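# Push the cabinet's bottom drawer fully closed

## Task

Shove the bottom drawer of the cabinet in until it is completely closed and no longer moving, while keeping the cabinet upright.

## Robot and tools

Robot: two arms, left_arm and right_arm, each ending in a two-finger gripper. The only cameras are the wrist cameras cam_left_wrist and cam_right_wrist, both 672x504. Images arrive in that order.

Frames. In the scene frame the origin sits at table height, midway between the nominal bases. +z points up, +x points out over the table, and left_arm is on the +y side; image left and right do not follow arm names. The calibrated base of left_arm is at (+0.015, +0.347, 0) m with quat_wxyz (+1.000, 0, 0, +0.007). The base of right_arm is at (-0.016, -0.297, 0) m with quat_wxyz (+1.000, 0, 0, +0.015). Both bases have up = +z. Hand positions, orientations, velocities, targets and offsets for an arm are all given in that arm's own base frame. The printed hand pose may be a few cm off, more so at long reach. A gripper's fingers point along its +z and open and close along its y. end_effector_position is the point between the pads when closed, roughly 2 cm behind the fingertips.

execute_actions(actions, cameras). actions is a list of actions, and each action is a table of up to 15 rows. Each row covers one 1/30 s control step. If a table has fewer than 15 rows, its last row is held for the remaining steps. Each row is a single list of 14 numbers in [-1, 1] covering both arms: left dx, dy, dz, rx, ry, rz, opening, then the same seven for right. dx..rz are offsets, not poses. They are measured from that arm's Hand target as it stood when the action began, and every row counts from that same start. Sending the same offset in the next action therefore moves the arm further. Scale: 1.0 = 0.6 m or 180 degrees. rx, ry, rz together form one rotation vector, applied about the Hand target position. Opening is absolute: +1 is fully open (0.084 m) and -1 is closed. Zeros for all six pose numbers re-request the current Hand target. A 0 in the opening slot is itself a command, so to leave a gripper unchanged, resend its current value. An empty actions list just reports state. cameras picks which images come back: [] for none, omitted for all.

move(target, speed, blend, opening_speed, blocking, cameras). target is one 14-number row in the same layout and scale, or a list of up to 15 such rows. Every row is an offset from the Hand targets at the start of the move, not from the previous row. speed is in m/s, 0.002 to 1, default 0.25; turning is capped at twice that in rad/s. A move lasts at least 0.5 s and stops after 10 s. blend is in metres and rounds corners in a list. opening_speed is per second on the -1..1 scale, minimum 0.2. The paths ignore obstacles and the other arm. The added "move:" line reports the ending (done, off_target, moving, held, fault) and any limits (paced = pose clipped, held = steps withheld). A move costs about one action per 0.5 s. wait(seconds 0-10) lets time pass. stop brakes a running move. zoom_image(camera, region [x0,y0,x1,y1], at most 504x504 px) enlarges part of the latest image. clear_fault(arm) clears a reported torque fault. finished_scene(scene) ends the scene permanently.

Motion limits. Every step, the commanded pose is clipped to within 70 mm and 16 degrees of the measured pose, so one action may fall short. Hand target is the clipped command, and the gripper often settles short of it. Resending, even all zeros, asks again; if it still falls short, send the remaining gap as an offset. An arm blocked by an object keeps pressing until you command its target back past the gripper. A clearance check withholds commands that would bring the arms too close together.

Results. They include end_effector_position, quat, velocities, Joint positions (the last value is the gripper opening in m), grip_measured (same scale as the opening), Joint torques, Hand target, Tool commands and motor temperatures. "within noise" means that arm is still.

Torque faults. Contact torque reaching a joint's limit makes the arm back off slightly and halt until clear_fault. Limits in N m: waist 44.8, shoulder 44.8, elbow 27.6, forearm roll 27.6, wrist pitch 14.9, wrist roll 15.5. A motor held at its torque limit for 1 s also faults. Motors heating to 80 °C brake that arm for 30-60 s; a warning line appears at 65 °C.

Strategy. Find the drawer in the wrist images. Place a gripper, fingers closed, in front of the drawer face. Push along the closing direction at a moderate speed, with the target only slightly past where the drawer stops. Then pull the target back so the arm is not still pressing. Confirm the drawer is flush and motionless before finishing.

Avoid: slamming the drawer, fast impacts, hard or prolonged pushing, knocking the cabinet over, contact between the arms, and anything falling off the table. Time spent thinking also runs the clock.

Each tool is called after "Request:" as name([rows], argument=value, ...), one row to a line, values as JSON.

## Session

Request:
execute_actions(actions=[])

Scene clock: 0.00 s.
left_arm: end_effector_position=(+0.3156, -0.2313, +0.2258) grip_measured=+1.00 end_effector_quat_wxyz=(+0.006, -0.618, +0.739, -0.268) | right_arm: end_effector_position=(+0.6526, -0.2582, +0.2854) grip_measured=+1.00 end_effector_quat_wxyz=(+0.040, +0.760, -0.615, +0.206)
Joint positions: left_arm=[-0.596 -0.65 -0.35 -0.281 0.489 1.366 0.084] | right_arm=[-0.313 0.533 -1.896 -0.259 1.014 1.147 0.084]
Joint velocities: within noise
Joint torques (N m): no reading
Motor temperatures (°C): left_arm=[33 26 34 31 32 29] | right_arm=[23 37 27 32 30 30]
Hand target: left_arm +0.3156, -0.2313, +0.2258; +0.006, -0.618, +0.739, -0.268 | right_arm +0.6526, -0.2582, +0.2854; +0.040, +0.760, -0.615, +0.206
Tool commands: left_gripper/opening=+1.0 right_gripper/opening=+1.0

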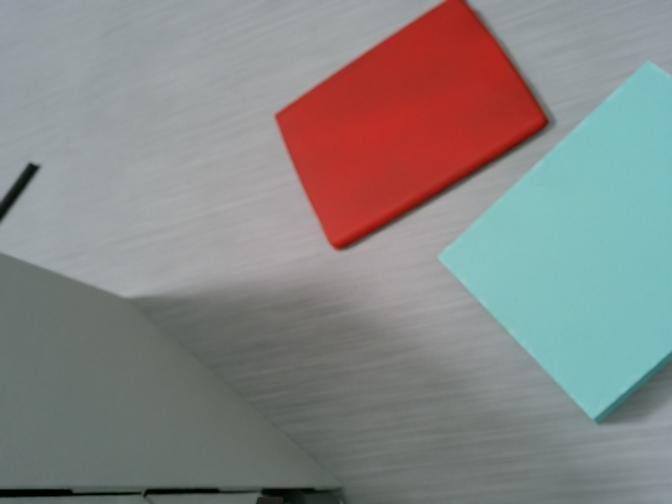

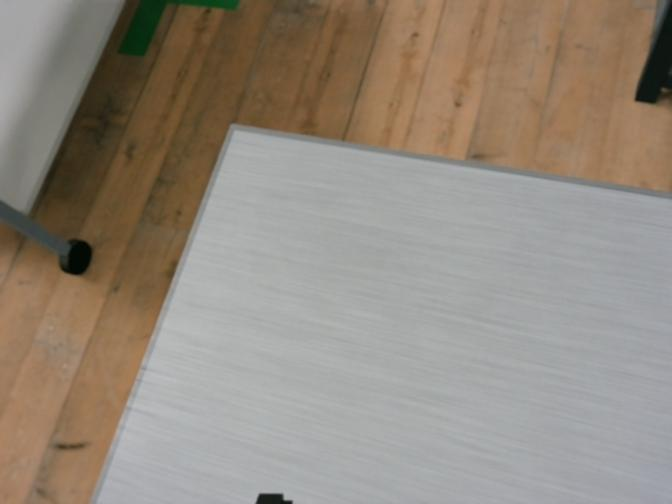

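Request:
move(target=[0,0,0.35,0,0,0,1,-0.35,0,0.25,0,0,0,1])

Scene clock: 15.17 s.
left_arm: end_effector_position=(+0.3155, -0.2313, +0.4358) grip_measured=+1.00 end_effector_quat_wxyz=(+0.006, -0.618, +0.739, -0.268) | right_arm: end_effector_position=(+0.4426, -0.2582, +0.4354) grip_measured=+1.00 end_effector_quat_wxyz=(+0.040, +0.760, -0.615, +0.206)
Joint positions: left_arm=[-0.549 -0.686 -0.931 -0.174 1.1 1.238 0.084] | right_arm=[-0.456 -0.171 -1.408 -0.179 1.194 0.939 0.084]
Joint torques (N m): left_arm=[5.99 -1.53 -18.67 2.11 -0.32 -1.7] | right_arm=[-5.15 -26.56 -17.37 1.62 -1.09 -2.05]
Hand target: left_arm +0.3156, -0.2313, +0.4358; +0.006, -0.618, +0.739, -0.268 | right_arm +0.4426, -0.2582, +0.4354; +0.040, +0.760, -0.615, +0.206
Off the commanded pose: left_arm 0.000 m, 0 deg | right_arm 0.000 m, 0 deg.
move: done

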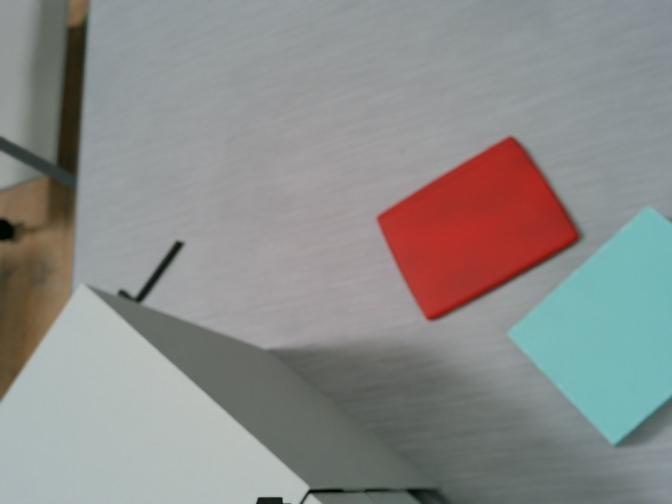

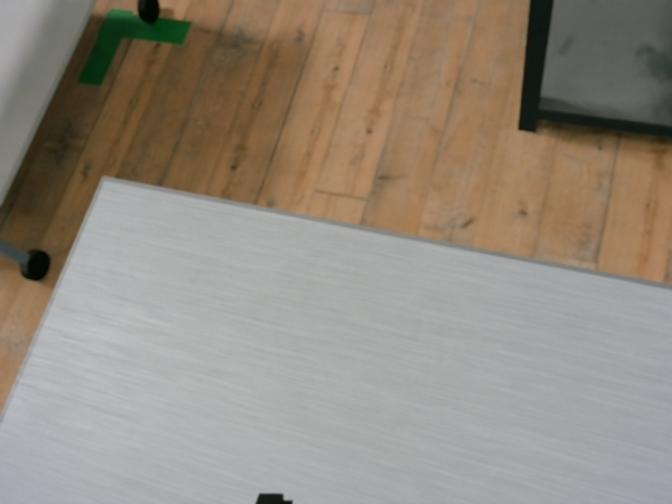

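Request:
move(target=[-0.05,0.42,0.05,0,0,0,1,0,0,0,0,0,0,1], cameras=["cam_left_wrist"])

Scene clock: 29.40 s.
left_arm: end_effector_position=(+0.2855, +0.0207, +0.4658) grip_measured=+1.00 end_effector_quat_wxyz=(+0.006, -0.618, +0.739, -0.268) | right_arm: end_effector_position=(+0.4426, -0.2582, +0.4354) grip_measured=+1.00 end_effector_quat_wxyz=(+0.040, +0.760, -0.615, +0.206)
Joint positions: left_arm=[0.556 -0.753 -1.067 -0.54 1.701 2.2 0.084] | right_arm=[-0.456 -0.171 -1.408 -0.179 1.194 0.939 0.084]
Joint torques (N m): left_arm=[6.1 1.6 -16.55 -3.93 0.8 1.66] | right_arm=[-4.92 -25.41 -25.83 0.86 -1.43 -1.5]
Hand target: left_arm +0.2856, +0.0207, +0.4658; +0.006, -0.618, +0.739, -0.268 | right_arm +0.4426, -0.2582, +0.4354; +0.040, +0.760, -0.615, +0.206
Off the commanded pose: left_arm 0.000 m, 0 deg | right_arm 0.000 m, 0 deg.
move: done

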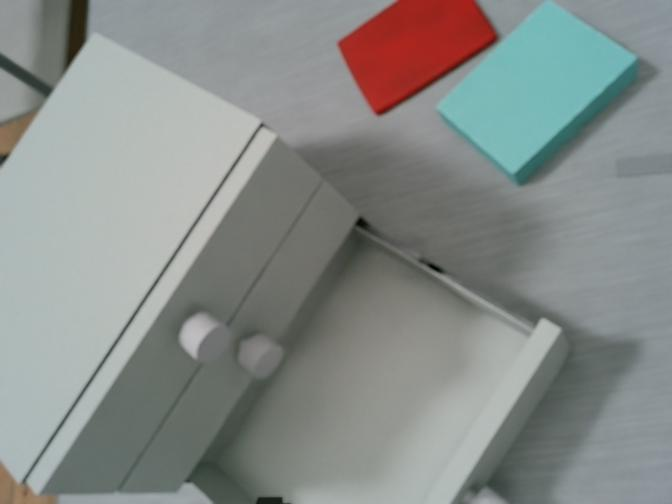

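Request:
move(target=[-0.083,0.083,0.05,0.058,0.172,0.328,-1,0,0,0,0,0,0,1], cameras=["cam_left_wrist"])

Scene clock: 78.20 s.
left_arm: end_effector_position=(+0.2358, +0.0705, +0.4958) grip_measured=-1.00 end_effector_quat_wxyz=(+0.000, +0.941, -0.339, -0.001) | right_arm: end_effector_position=(+0.4426, -0.2582, +0.4354) grip_measured=+1.00 end_effector_quat_wxyz=(+0.040, +0.760, -0.615, +0.206)
Joint positions: left_arm=[0.289 -0.573 -1.425 0.002 1.999 0.98 0] | right_arm=[-0.456 -0.171 -1.408 -0.179 1.194 0.939 0.084]
Joint torques (N m): left_arm=[-6.38 -0.1 -15.11 2.34 0.68 -1.67] | right_arm=[-4.07 -24.9 -25.55 0.26 -2.09 -1.4]
Hand target: left_arm +0.2358, +0.0705, +0.4958; +0.000, +0.941, -0.339, -0.001 | right_arm +0.4426, -0.2582, +0.4354; +0.040, +0.760, -0.615, +0.206
Off the commanded pose: left_arm 0.000 m, 0 deg | right_arm 0.000 m, 0 deg.
move: done

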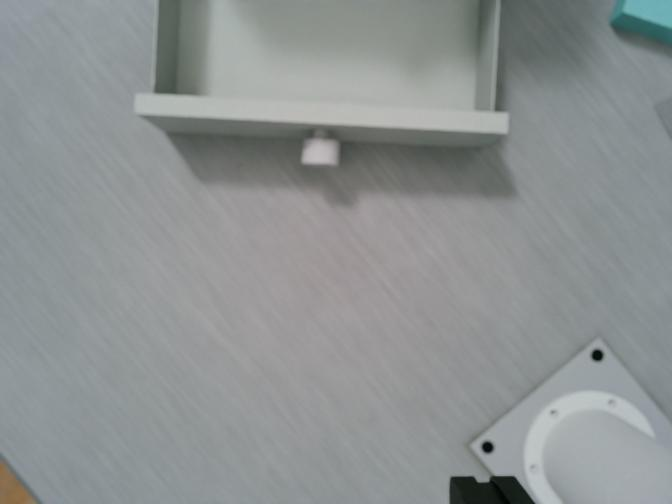

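Request:
move(target=[0.024,0.0925,-0.41,-0.165,-0.189,-0.0153,-1,0,0,0,0,0,0,1], cameras=["cam_left_wrist"])

Scene clock: 134.83 s.
left_arm: end_effector_position=(+0.2501, +0.1260, +0.2498) grip_measured=-1.00 end_effector_quat_wxyz=(+0.139, +0.861, -0.335, +0.357) | right_arm: end_effector_position=(+0.4426, -0.2582, +0.4354) grip_measured=+1.00 end_effector_quat_wxyz=(+0.040, +0.760, -0.615, +0.206)
Joint positions: left_arm=[1.099 -0.701 -0.456 -0.755 1.461 2.048 0] | right_arm=[-0.456 -0.171 -1.408 -0.179 1.194 0.939 0.084]
Joint torques (N m): left_arm=[5.94 -0.76 -15.05 -3.82 -3.64 1.84] | right_arm=[-3.68 -24.37 -25.05 -0.49 -2.63 -0.99]
Hand target: left_arm +0.2502, +0.1260, +0.2498; +0.140, +0.861, -0.335, +0.357 | right_arm +0.4426, -0.2582, +0.4354; +0.040, +0.760, -0.615, +0.206
Off the commanded pose: left_arm 0.000 m, 0 deg | right_arm 0.000 m, 0 deg.
move: done

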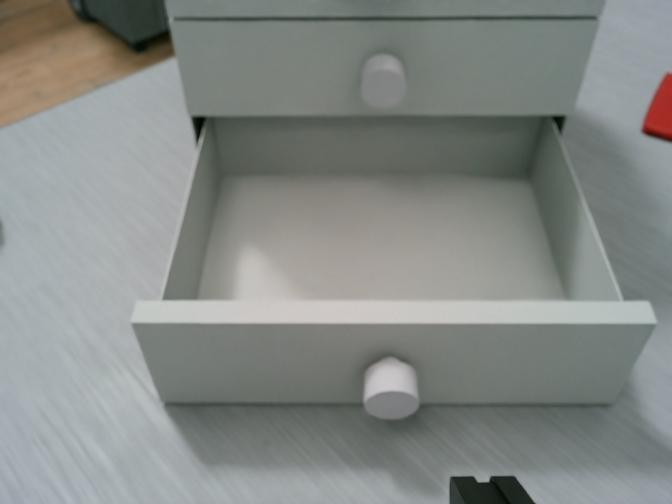

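Request:
move(target=[0.1315,-0.1223,-0.3265,0,0,0,-1,0,0,0,0,0,0,1], cameras=["cam_left_wrist"])

Scene clock: 149.90 s.
left_arm: end_effector_position=(+0.3290, +0.0526, +0.0539) grip_measured=-1.00 end_effector_quat_wxyz=(+0.139, +0.861, -0.335, +0.357) | right_arm: end_effector_position=(+0.4426, -0.2582, +0.4354) grip_measured=+1.00 end_effector_quat_wxyz=(+0.040, +0.760, -0.615, +0.206)
Joint positions: left_arm=[0.506 -0.124 -0.3 -1.442 0.743 2.525 0] | right_arm=[-0.456 -0.171 -1.408 -0.179 1.194 0.939 0.084]
Joint torques (N m): left_arm=[-6.32 -6.73 -12.79 -2.99 -2.3 1.65] | right_arm=[-3.26 -23.95 -24.95 -1.18 -3.25 -0.79]
Hand target: left_arm +0.3291, +0.0526, +0.0539; +0.140, +0.861, -0.335, +0.357 | right_arm +0.4426, -0.2582, +0.4354; +0.040, +0.760, -0.615, +0.206
Off the commanded pose: left_arm 0.000 m, 0 deg | right_arm 0.000 m, 0 deg.
move: done

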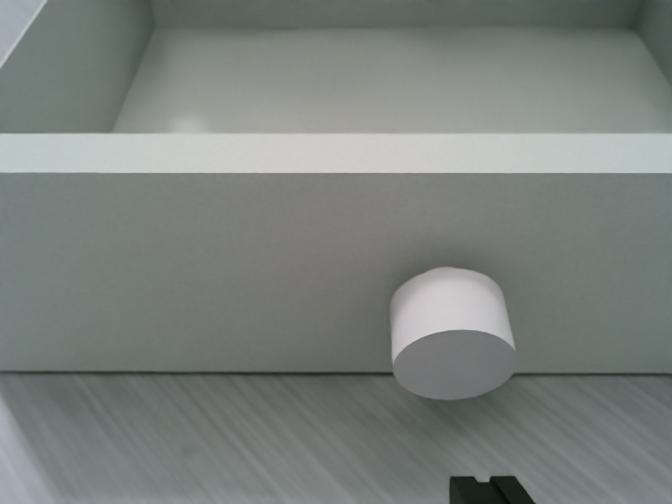

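Request:
move([
  [0.0615,-0.0565,0,0,0,0,-1,0,0,0,0,0,0,1],
  [0.221,-0.203,0,0,0,0,-1,0,0,0,0,0,0,1],
], speed=[0.06,0.1], cameras=["cam_left_wrist"])

Scene clock: 160.67 s.
left_arm: end_effector_position=(+0.4616, -0.0692, +0.0539) grip_measured=-1.00 end_effector_quat_wxyz=(+0.140, +0.861, -0.335, +0.357) | right_arm: end_effector_position=(+0.4426, -0.2582, +0.4354) grip_measured=+1.00 end_effector_quat_wxyz=(+0.040, +0.760, -0.615, +0.206)
Joint positions: left_arm=[-0.037 0.164 -0.654 -1.872 0.502 2.451 0] | right_arm=[-0.456 -0.171 -1.408 -0.179 1.194 0.939 0.084]
Joint torques (N m): left_arm=[-7.07 -12.94 -14.8 -2.7 -2.55 -1.65] | right_arm=[-2.74 -23.23 -24.34 -1.47 -3.4 -0.25]
Hand target: left_arm +0.4617, -0.0692, +0.0539; +0.140, +0.861, -0.335, +0.357 | right_arm +0.4426, -0.2582, +0.4354; +0.040, +0.760, -0.615, +0.206
Off the commanded pose: left_arm 0.000 m, 0 deg | right_arm 0.000 m, 0 deg.
move: done

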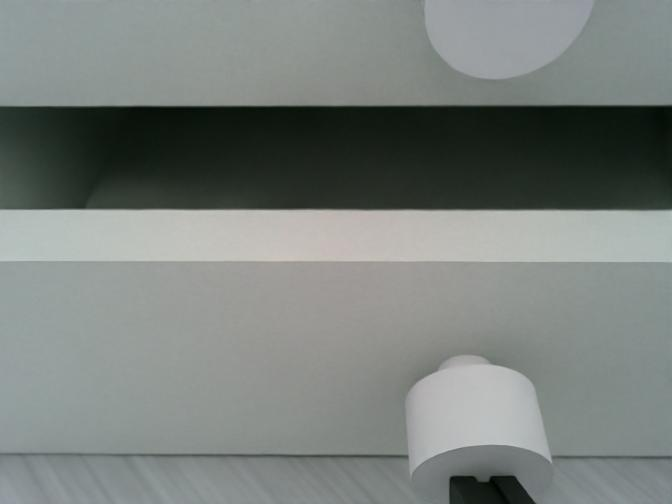

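Request:
move([
  [0.055,-0.0505,0,0,0,0,-1,0,0,0,0,0,0,1],
  [0.0812,-0.0746,0,0,0,0,-1,0,0,0,0,0,0,1],
], speed=[0.08,0.025], cameras=["cam_left_wrist"])

Scene clock: 172.47 s.
left_arm: end_effector_position=(+0.5098, -0.1138, +0.0534) grip_measured=-1.00 end_effector_quat_wxyz=(+0.140, +0.861, -0.335, +0.356) | right_arm: end_effector_position=(+0.4426, -0.2582, +0.4354) grip_measured=+1.00 end_effector_quat_wxyz=(+0.040, +0.760, -0.615, +0.206)
Joint positions: left_arm=[-0.155 0.294 -0.837 -1.91 0.429 2.379 0] | right_arm=[-0.456 -0.171 -1.408 -0.179 1.194 0.939 0.084]
Joint torques (N m): left_arm=[-25.1 -26.23 -35.25 -2.72 9.6 -1.72] | right_arm=[-1.66 -22.65 -24.17 -2.22 -3.4 -0.15]
Hand target: left_arm +0.5104, -0.1139, +0.0539; +0.140, +0.861, -0.335, +0.357 | right_arm +0.4426, -0.2582, +0.4354; +0.040, +0.760, -0.615, +0.206
Off the commanded pose: left_arm 0.001 m, 0 deg | right_arm 0.000 m, 0 deg.
move: done

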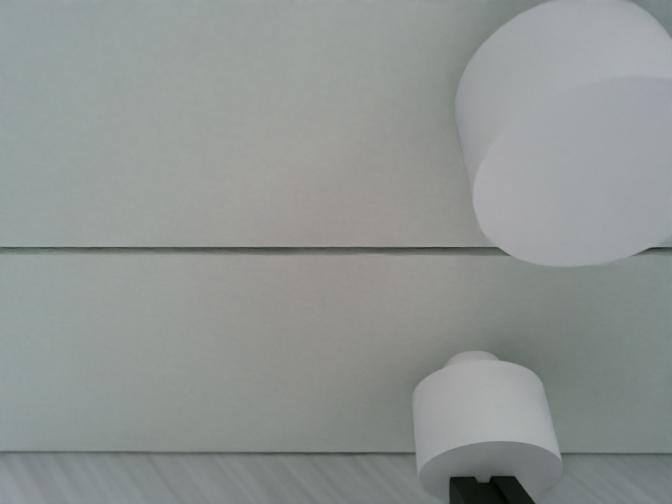

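Request:
move(target=[-0.0984,0.0904,0,0,0,0,-1,0,0,0,0,0,0,1], speed=0.15, cameras=["cam_left_wrist"])

Request:
zoom_image(camera="cam_left_wrist", region=[84, 0, 588, 504])

Scene clock: 180.20 s.
left_arm: end_effector_position=(+0.4514, -0.0597, +0.0539) grip_measured=-1.00 end_effector_quat_wxyz=(+0.139, +0.861, -0.335, +0.357) | right_arm: end_effector_position=(+0.4426, -0.2582, +0.4354) grip_measured=+1.00 end_effector_quat_wxyz=(+0.040, +0.760, -0.615, +0.206)
Joint positions: left_arm=[-0.008 0.138 -0.618 -1.855 0.517 2.463 0] | right_arm=[-0.456 -0.171 -1.408 -0.179 1.194 0.939 0.084]
Joint torques (N m): left_arm=[5.81 -21.65 -9.38 2.62 2.96 -1.5] | right_arm=[-1.99 -22.33 -23.71 -2.29 -3.29 0.12]
Motor temperatures (°C): left_arm=[33 26 40 31 32 29] | right_arm=[23 37 29 32 30 30]
Hand target: left_arm +0.4513, -0.0597, +0.0539; +0.140, +0.861, -0.335, +0.357 | right_arm +0.4426, -0.2582, +0.4354; +0.040, +0.760, -0.615, +0.206
Off the commanded pose: left_arm 0.000 m, 0 deg | right_arm 0.000 m, 0 deg.
move: done

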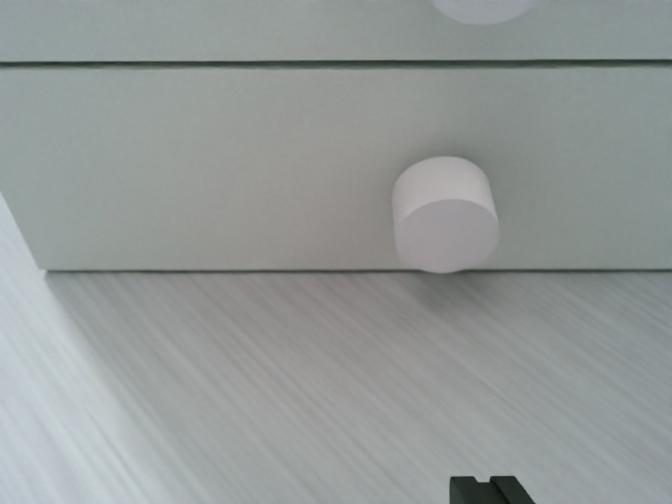

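Scaled by 1.000.

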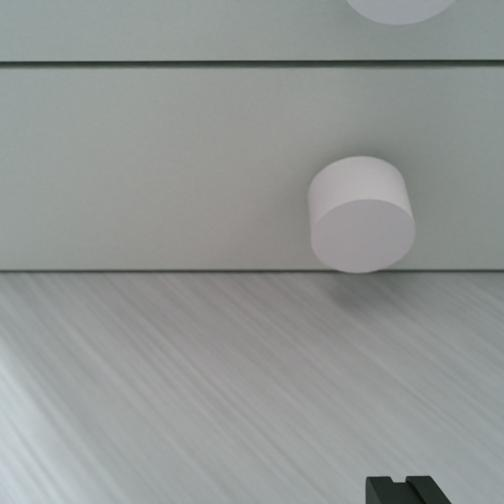

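Request:
finished_scene(scene=1)

The scene is finished: the task was done.


## Next scene

The same job, from a new start.

Request:
execute_actions(actions=[])

Scene clock: 0.00 s.
left_arm: end_effector_position=(+0.0055, -0.3569, +0.1379) grip_measured=+1.00 end_effector_quat_wxyz=(-0.437, +0.377, +0.777, +0.250) | right_arm: end_effector_position=(+0.2168, -0.0195, +0.3972) grip_measured=+1.00 end_effector_quat_wxyz=(-0.314, -0.055, +0.946, -0.057)
Joint positions: left_arm=[-1.321 0.56 -1.452 -0.321 1.905 2.788 0.084] | right_arm=[0.061 -0.31 -1.291 -0.135 2.24 3.038 0.084]
Joint velocities: within noise
Joint torques (N m): no reading
Motor temperatures (°C): left_arm=[32 26 34 30 31 28] | right_arm=[23 36 26 31 29 29]
Hand target: left_arm +0.0055, -0.3569, +0.1379; -0.437, +0.377, +0.777, +0.250 | right_arm +0.2168, -0.0195, +0.3972; -0.314, -0.055, +0.946, -0.057
Tool commands: left_gripper/opening=+1.0 right_gripper/opening=+1.0

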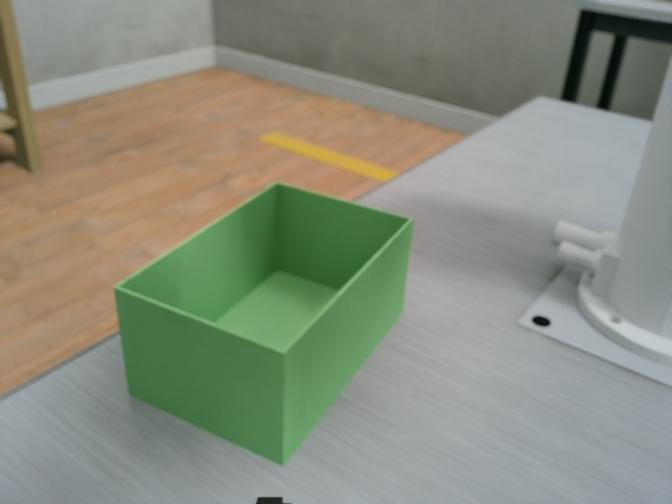

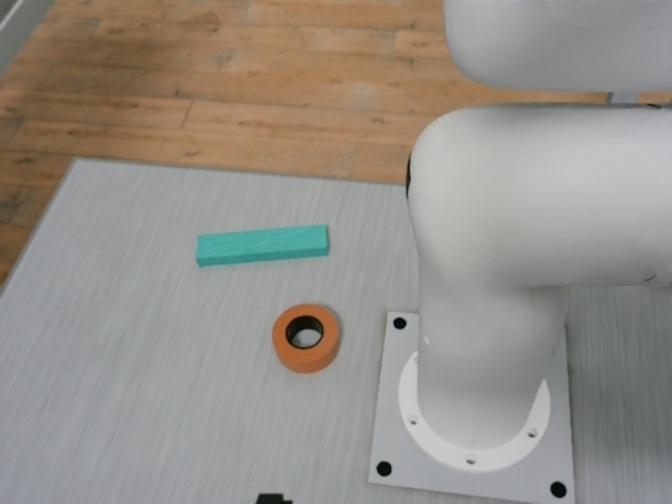

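Request:
move(target=[0,0,0,0,0,0,-1,0.12,0,0.2,0.056,0.039,0.954,-1], speed=0.6)

Scene clock: 22.13 s.
left_arm: end_effector_position=(+0.0055, -0.3569, +0.1379) grip_measured=-1.00 end_effector_quat_wxyz=(-0.437, +0.377, +0.777, +0.250) | right_arm: end_effector_position=(+0.2888, -0.0195, +0.5172) grip_measured=-1.00 end_effector_quat_wxyz=(+0.001, +0.966, +0.000, +0.259)
Joint positions: left_arm=[-1.321 0.56 -1.452 -0.321 1.905 2.788 0] | right_arm=[-0.115 -0.88 -1.1 0.056 1.459 -0.105 0]
Joint torques (N m): left_arm=[-0.71 -25.34 -14.03 -0.09 1.58 0.27] | right_arm=[-4.87 6.41 -23.61 2.09 -1.55 -2.09]
Hand target: left_arm +0.0055, -0.3569, +0.1379; -0.437, +0.377, +0.777, +0.250 | right_arm +0.2888, -0.0195, +0.5172; +0.000, +0.966, +0.000, +0.259
Off the commanded pose: left_arm 0.000 m, 0 deg | right_arm 0.000 m, 0 deg.
move: done

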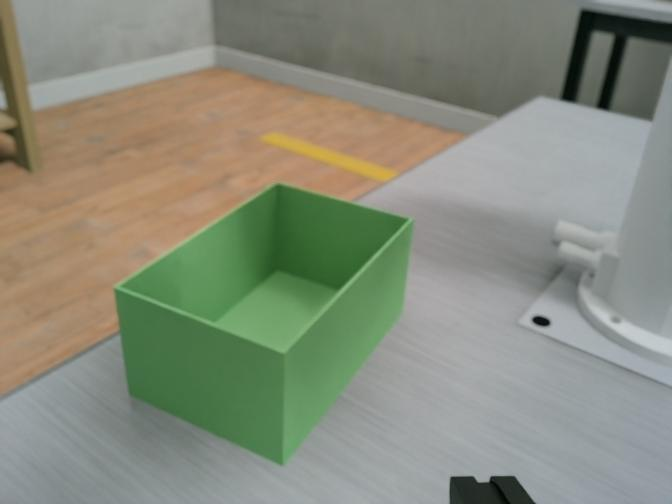

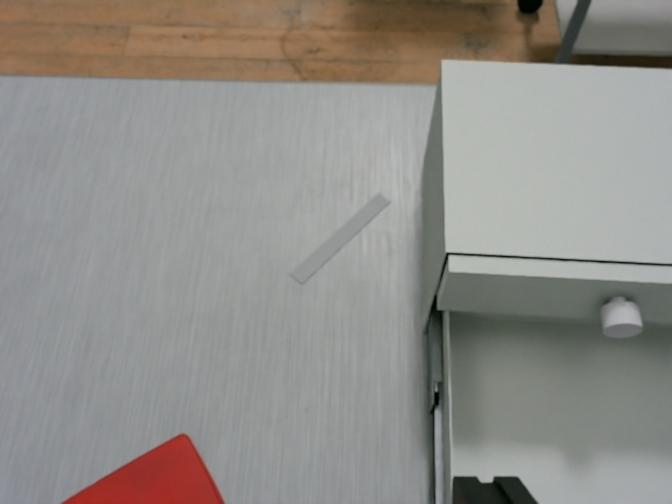

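Request:
move(target=[0,0,0,0,0,0,-1,-0.2315,-0.359,-0.395,-0.0017,-0.083,-0.0128,-1], speed=0.35, cameras=["cam_right_wrist"])

Scene clock: 46.03 s.
left_arm: end_effector_position=(+0.0055, -0.3569, +0.1379) grip_measured=-1.00 end_effector_quat_wxyz=(-0.437, +0.377, +0.777, +0.250) | right_arm: end_effector_position=(+0.2057, -0.1486, +0.3735) grip_measured=-1.00 end_effector_quat_wxyz=(+0.055, +0.951, -0.044, +0.300)
Joint positions: left_arm=[-1.321 0.56 -1.452 -0.321 1.905 2.788 0] | right_arm=[-1.012 -1.275 -0.503 0.436 1.334 -0.926 0]
Joint torques (N m): left_arm=[-1.18 -25.75 -13.96 0.37 1.75 0.45] | right_arm=[4.89 10.21 -25.78 -1.65 -3.51 1.93]
Hand target: left_arm +0.0055, -0.3569, +0.1379; -0.437, +0.377, +0.777, +0.250 | right_arm +0.2057, -0.1486, +0.3735; +0.055, +0.951, -0.044, +0.300 (not the last commanded pose)
Off the commanded pose: left_arm 0.000 m, 0 deg | right_arm 0.139 m, 12 deg.
move: held (right_arm; a check stopped the path); limits=held
pose unreachable (right arm): on one or more control steps of this call, first in action 0 (counted from 0), this arm could not follow its commanded pose, so it was not sent that pose on those steps. It may still have moved: this result reports where it is.
cause: moving toward the commanded pose would bring a part of the arm too close to another arm (a part of this arm just beyond joint 2 (shoulder) and a part of the left arm just beyond its joint 4 (forearm roll), along the way the arms are being sent, or toward where that arm still pushes).

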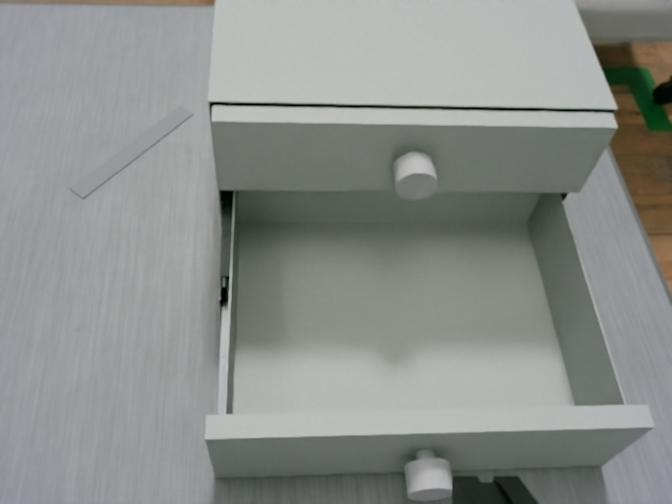

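Request:
move(target=[0.35,0.25,0.5,0,0,0,-1,0,0,0,0,0,0,-1], speed=0.4, cameras=[])

Request:
move(target=[0,0,0,0,0,0,-1,-0.0095,-0.1157,-0.206,0.0199,-0.0559,0.0194,-1], cameras=["cam_right_wrist"])

Scene clock: 89.80 s.
left_arm: end_effector_position=(+0.2064, -0.2076, +0.4299) grip_measured=-1.00 end_effector_quat_wxyz=(-0.434, +0.373, +0.783, +0.246) | right_arm: end_effector_position=(+0.2057, -0.1486, +0.3735) grip_measured=-1.00 end_effector_quat_wxyz=(+0.055, +0.951, -0.044, +0.300)
Joint positions: left_arm=[-0.881 0.288 -1.914 0.148 2.665 3.242 0] | right_arm=[-1.012 -1.275 -0.503 0.435 1.334 -0.926 0]
Joint torques (N m): left_arm=[-6.08 -25.74 -11.51 -2.57 -1.64 -1.72] | right_arm=[4.25 8.9 -20.21 -1.56 -3.41 1.93]
Hand target: left_arm +0.2063, -0.2076, +0.4299; -0.434, +0.373, +0.783, +0.246 (not the last commanded pose) | right_arm +0.2057, -0.1486, +0.3735; +0.055, +0.951, -0.044, +0.300
Off the commanded pose: left_arm 0.012 m, 1 deg | right_arm 0.000 m, 0 deg.
move: held (left_arm; a check stopped the path); limits=held
pose unreachable (left arm): on one or more control steps of this call, first in action 0 (counted from 0), this arm could not follow its commanded pose, so it was not sent that pose on those steps. It may still have moved: this result reports where it is.
cause: moving toward the commanded pose would bring two parts of the arm too close to each other (joints 5 (wrist pitch) and 6 (wrist roll) lie between them).

Scene clock: 91.07 s.
left_arm: end_effector_position=(+0.2063, -0.2076, +0.4299) grip_measured=-1.00 end_effector_quat_wxyz=(-0.434, +0.373, +0.783, +0.246) | right_arm: end_effector_position=(+0.2000, -0.2180, +0.2499) grip_measured=-1.00 end_effector_quat_wxyz=(+0.012, +0.924, -0.029, +0.382)
Joint positions: left_arm=[-0.881 0.288 -1.914 0.148 2.665 3.242 0] | right_arm=[-1.352 -1.025 -0.235 0.835 1.156 -1.601 0]
Joint torques (N m): left_arm=[-5.89 -25.45 -12.3 -2.59 -1.36 -1.63] | right_arm=[4.4 5.28 -27.51 2.72 -2.43 -1.92]
Hand target: left_arm +0.2063, -0.2076, +0.4299; -0.434, +0.373, +0.783, +0.246 | right_arm +0.2000, -0.2180, +0.2499; +0.012, +0.924, -0.029, +0.382
Off the commanded pose: left_arm 0.000 m, 0 deg | right_arm 0.000 m, 0 deg.
move: done

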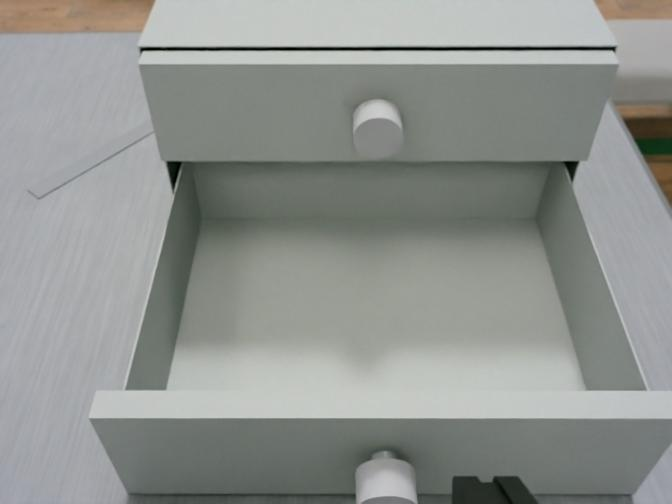

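Request:
move([
  [0,0,0,0,0,0,-1,0.09,-0.006,-0.3267,0,0,0,-1],
  [0,0,0,0,0,0,-1,0.1817,-0.0118,-0.3267,0,0,0,-1],
  [0,0,0,0,0,0,-1,0.431,-0.0275,-0.3267,0,0,0,-1],
], speed=[0.25,0.06,0.1], cameras=["cam_right_wrist"])

Scene clock: 109.10 s.
left_arm: end_effector_position=(+0.2063, -0.2076, +0.4299) grip_measured=-1.00 end_effector_quat_wxyz=(-0.434, +0.373, +0.783, +0.246) | right_arm: end_effector_position=(+0.4586, -0.2345, +0.0539) grip_measured=-1.00 end_effector_quat_wxyz=(+0.012, +0.924, -0.029, +0.382)
Joint positions: left_arm=[-0.881 0.288 -1.914 0.148 2.665 3.242 0] | right_arm=[-0.501 0.273 -0.817 2.114 0.357 -2.463 0]
Joint torques (N m): left_arm=[-4.65 -24.99 -14.16 -2.55 -0.72 -1.39] | right_arm=[4.99 -15.99 -23.11 -2.32 -0.75 1.89]
Hand target: left_arm +0.2063, -0.2076, +0.4299; -0.434, +0.373, +0.783, +0.246 | right_arm +0.4586, -0.2345, +0.0539; +0.012, +0.924, -0.029, +0.382
Off the commanded pose: left_arm 0.000 m, 0 deg | right_arm 0.000 m, 0 deg.
move: done

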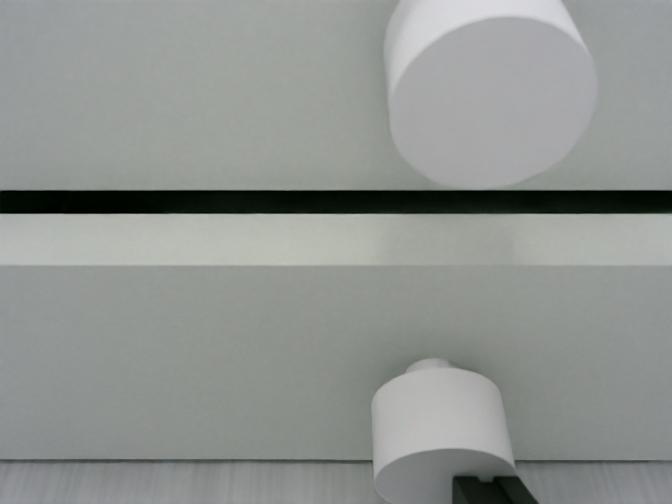

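Request:
move([
  [0,0,0,0,0,0,-1,0.035,0.001,0,0,0,0,-1],
  [0,0,0,0,0,0,-1,0.0475,0.001,0,0,0,0,-1],
], speed=[0.07,0.025], cameras=["cam_right_wrist"])

Scene clock: 122.27 s.
left_arm: end_effector_position=(+0.2063, -0.2076, +0.4299) grip_measured=-1.00 end_effector_quat_wxyz=(-0.434, +0.373, +0.783, +0.246) | right_arm: end_effector_position=(+0.4869, -0.2338, +0.0537) grip_measured=-1.00 end_effector_quat_wxyz=(+0.012, +0.924, -0.029, +0.382)
Joint positions: left_arm=[-0.881 0.288 -1.914 0.148 2.665 3.242 0] | right_arm=[-0.461 0.334 -0.906 2.11 0.325 -2.423 0]
Joint torques (N m): left_arm=[-3.88 -24.59 -14.09 -2.37 -0.39 -1.41] | right_arm=[12.34 -28.23 -43.44 -2.27 5.8 1.82]
Hand target: left_arm +0.2063, -0.2076, +0.4299; -0.434, +0.373, +0.783, +0.246 | right_arm +0.4871, -0.2339, +0.0539; +0.012, +0.924, -0.029, +0.382
Off the commanded pose: left_arm 0.000 m, 0 deg | right_arm 0.000 m, 0 deg.
move: done

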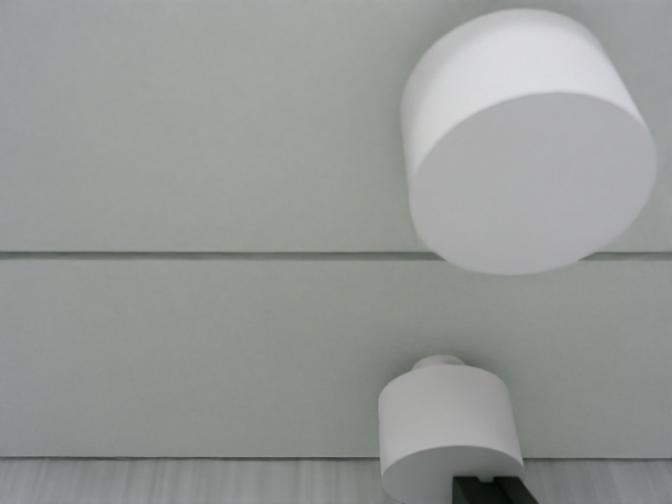

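Request:
move(target=[0,0,0,0,0,0,-1,0.002,0,0,0,0,0,-1], cameras=["cam_right_wrist"])

Request:
move(target=[0,0,0,0,0,0,-1,-0.09,0.003,0,0,0,0,-1], speed=0.15, cameras=["cam_right_wrist"])

Scene clock: 134.10 s.
left_arm: end_effector_position=(+0.2063, -0.2076, +0.4299) grip_measured=-1.00 end_effector_quat_wxyz=(-0.434, +0.373, +0.783, +0.246) | right_arm: end_effector_position=(+0.4880, -0.2338, +0.0536) grip_measured=-1.00 end_effector_quat_wxyz=(+0.012, +0.924, -0.029, +0.382)
Joint positions: left_arm=[-0.881 0.288 -1.914 0.148 2.665 3.242 0] | right_arm=[-0.459 0.337 -0.91 2.109 0.323 -2.421 0]
Joint torques (N m): left_arm=[-3.32 -24.33 -14.01 -2.15 0.02 -1.31] | right_arm=[13.39 -20.91 -45.6 -1.97 6.55 2.09]
Motor temperatures (°C): left_arm=[31 26 36 30 31 29] | right_arm=[23 36 32 31 30 29]
Hand target: left_arm +0.2063, -0.2076, +0.4299; -0.434, +0.373, +0.783, +0.246 | right_arm +0.4883, -0.2339, +0.0539; +0.012, +0.924, -0.029, +0.382
Off the commanded pose: left_arm 0.000 m, 0 deg | right_arm 0.000 m, 0 deg.
move: done

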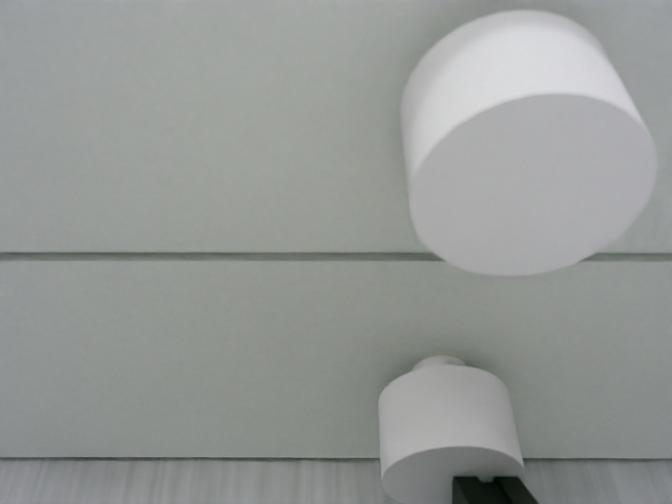

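Scene clock: 135.00 s.
left_arm: end_effector_position=(+0.2063, -0.2076, +0.4299) grip_measured=-1.00 end_effector_quat_wxyz=(-0.434, +0.373, +0.783, +0.246) | right_arm: end_effector_position=(+0.4344, -0.2321, +0.0539) grip_measured=-1.00 end_effector_quat_wxyz=(+0.012, +0.924, -0.029, +0.382)
Joint positions: left_arm=[-0.881 0.288 -1.914 0.148 2.665 3.242 0] | right_arm=[-0.531 0.217 -0.738 2.117 0.383 -2.495 0]
Joint torques (N m): left_arm=[-3.24 -24.16 -14.14 -2.17 0.17 -1.27] | right_arm=[-4.54 -27.95 -10.98 -2.41 1.18 -1.84]
Hand target: left_arm +0.2063, -0.2076, +0.4299; -0.434, +0.373, +0.783, +0.246 | right_arm +0.4343, -0.2321, +0.0539; +0.012, +0.924, -0.029, +0.382
Off the commanded pose: left_arm 0.000 m, 0 deg | right_arm 0.000 m, 0 deg.
move: done

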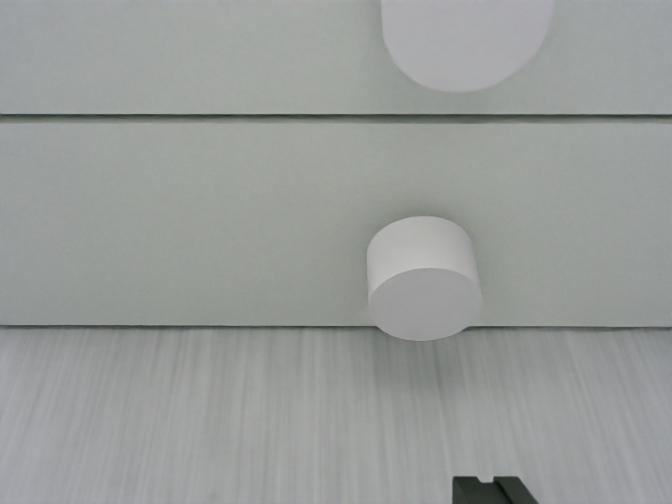

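Request:
zoom_image(camera="cam_right_wrist", region=[180, 80, 330, 160])

Scaled by 3.360 (camera's finer frame: 960x720).

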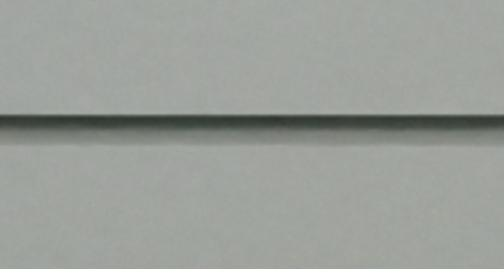

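Request:
move([
  [0,0,0,0,0,0,-1,0.07,-0.002,0,0,0,0,-1],
  [0,0,0,0,0,0,-1,0.094,-0.002,0,0,0,0,-1],
], speed=[0.15,0.025], cameras=["cam_right_wrist"])

Request:
zoom_image(camera="cam_right_wrist", region=[180, 215, 330, 295])

Scene clock: 188.23 s.
left_arm: end_effector_position=(+0.2063, -0.2076, +0.4299) grip_measured=-1.00 end_effector_quat_wxyz=(-0.434, +0.373, +0.783, +0.246) | right_arm: end_effector_position=(+0.4902, -0.2333, +0.0535) grip_measured=-1.00 end_effector_quat_wxyz=(+0.012, +0.924, -0.029, +0.381)
Joint positions: left_arm=[-0.881 0.288 -1.914 0.148 2.665 3.242 0] | right_arm=[-0.455 0.341 -0.917 2.11 0.319 -2.418 0]
Joint torques (N m): left_arm=[-2.19 -23.96 -14.05 -2.11 0.57 -1.12] | right_arm=[16.12 -23.46 -45.86 -2.48 8.82 1.93]
Hand target: left_arm +0.2063, -0.2076, +0.4299; -0.434, +0.373, +0.783, +0.246 | right_arm +0.4907, -0.2333, +0.0539; +0.012, +0.924, -0.029, +0.382
Off the commanded pose: left_arm 0.000 m, 0 deg | right_arm 0.001 m, 0 deg.
move: done

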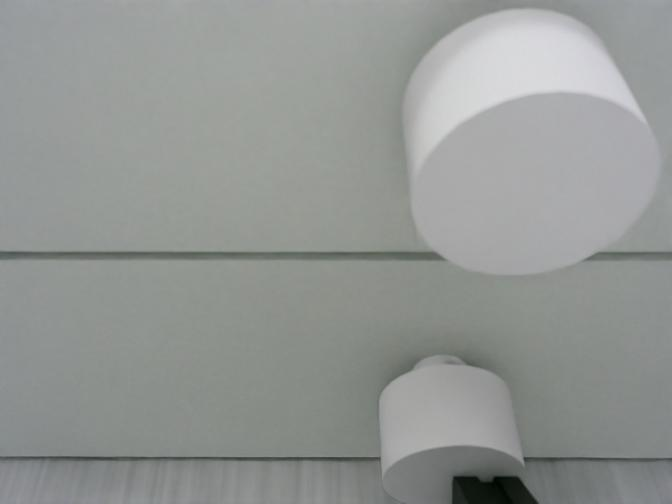

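Scaled by 3.360 (camera's finer frame: 960x720).

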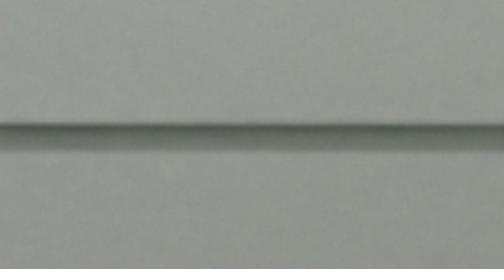

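Request:
move(target=[0,0,0,0,0,0,-1,-0.06,0.002,0,0,0,0,-1], speed=0.15, cameras=[])

Request:
finished_scene(scene=2)

Scene clock: 196.93 s.
left_arm: end_effector_position=(+0.2063, -0.2076, +0.4299) grip_measured=-1.00 end_effector_quat_wxyz=(-0.434, +0.373, +0.783, +0.246) | right_arm: end_effector_position=(+0.4548, -0.2321, +0.0539) grip_measured=-1.00 end_effector_quat_wxyz=(+0.012, +0.924, -0.029, +0.382)
Joint positions: left_arm=[-0.881 0.288 -1.914 0.148 2.665 3.242 0] | right_arm=[-0.501 0.262 -0.801 2.123 0.36 -2.473 0]
Joint torques (N m): left_arm=[-1.55 -23.41 -13.96 -1.92 0.94 -1.03] | right_arm=[-4.57 -29 -11.22 1.86 1.13 -1.99]
Hand target: left_arm +0.2063, -0.2076, +0.4299; -0.434, +0.373, +0.783, +0.246 | right_arm +0.4547, -0.2321, +0.0539; +0.012, +0.924, -0.029, +0.382
Off the commanded pose: left_arm 0.000 m, 0 deg | right_arm 0.000 m, 0 deg.
move: done

The scene is finished: the task was done.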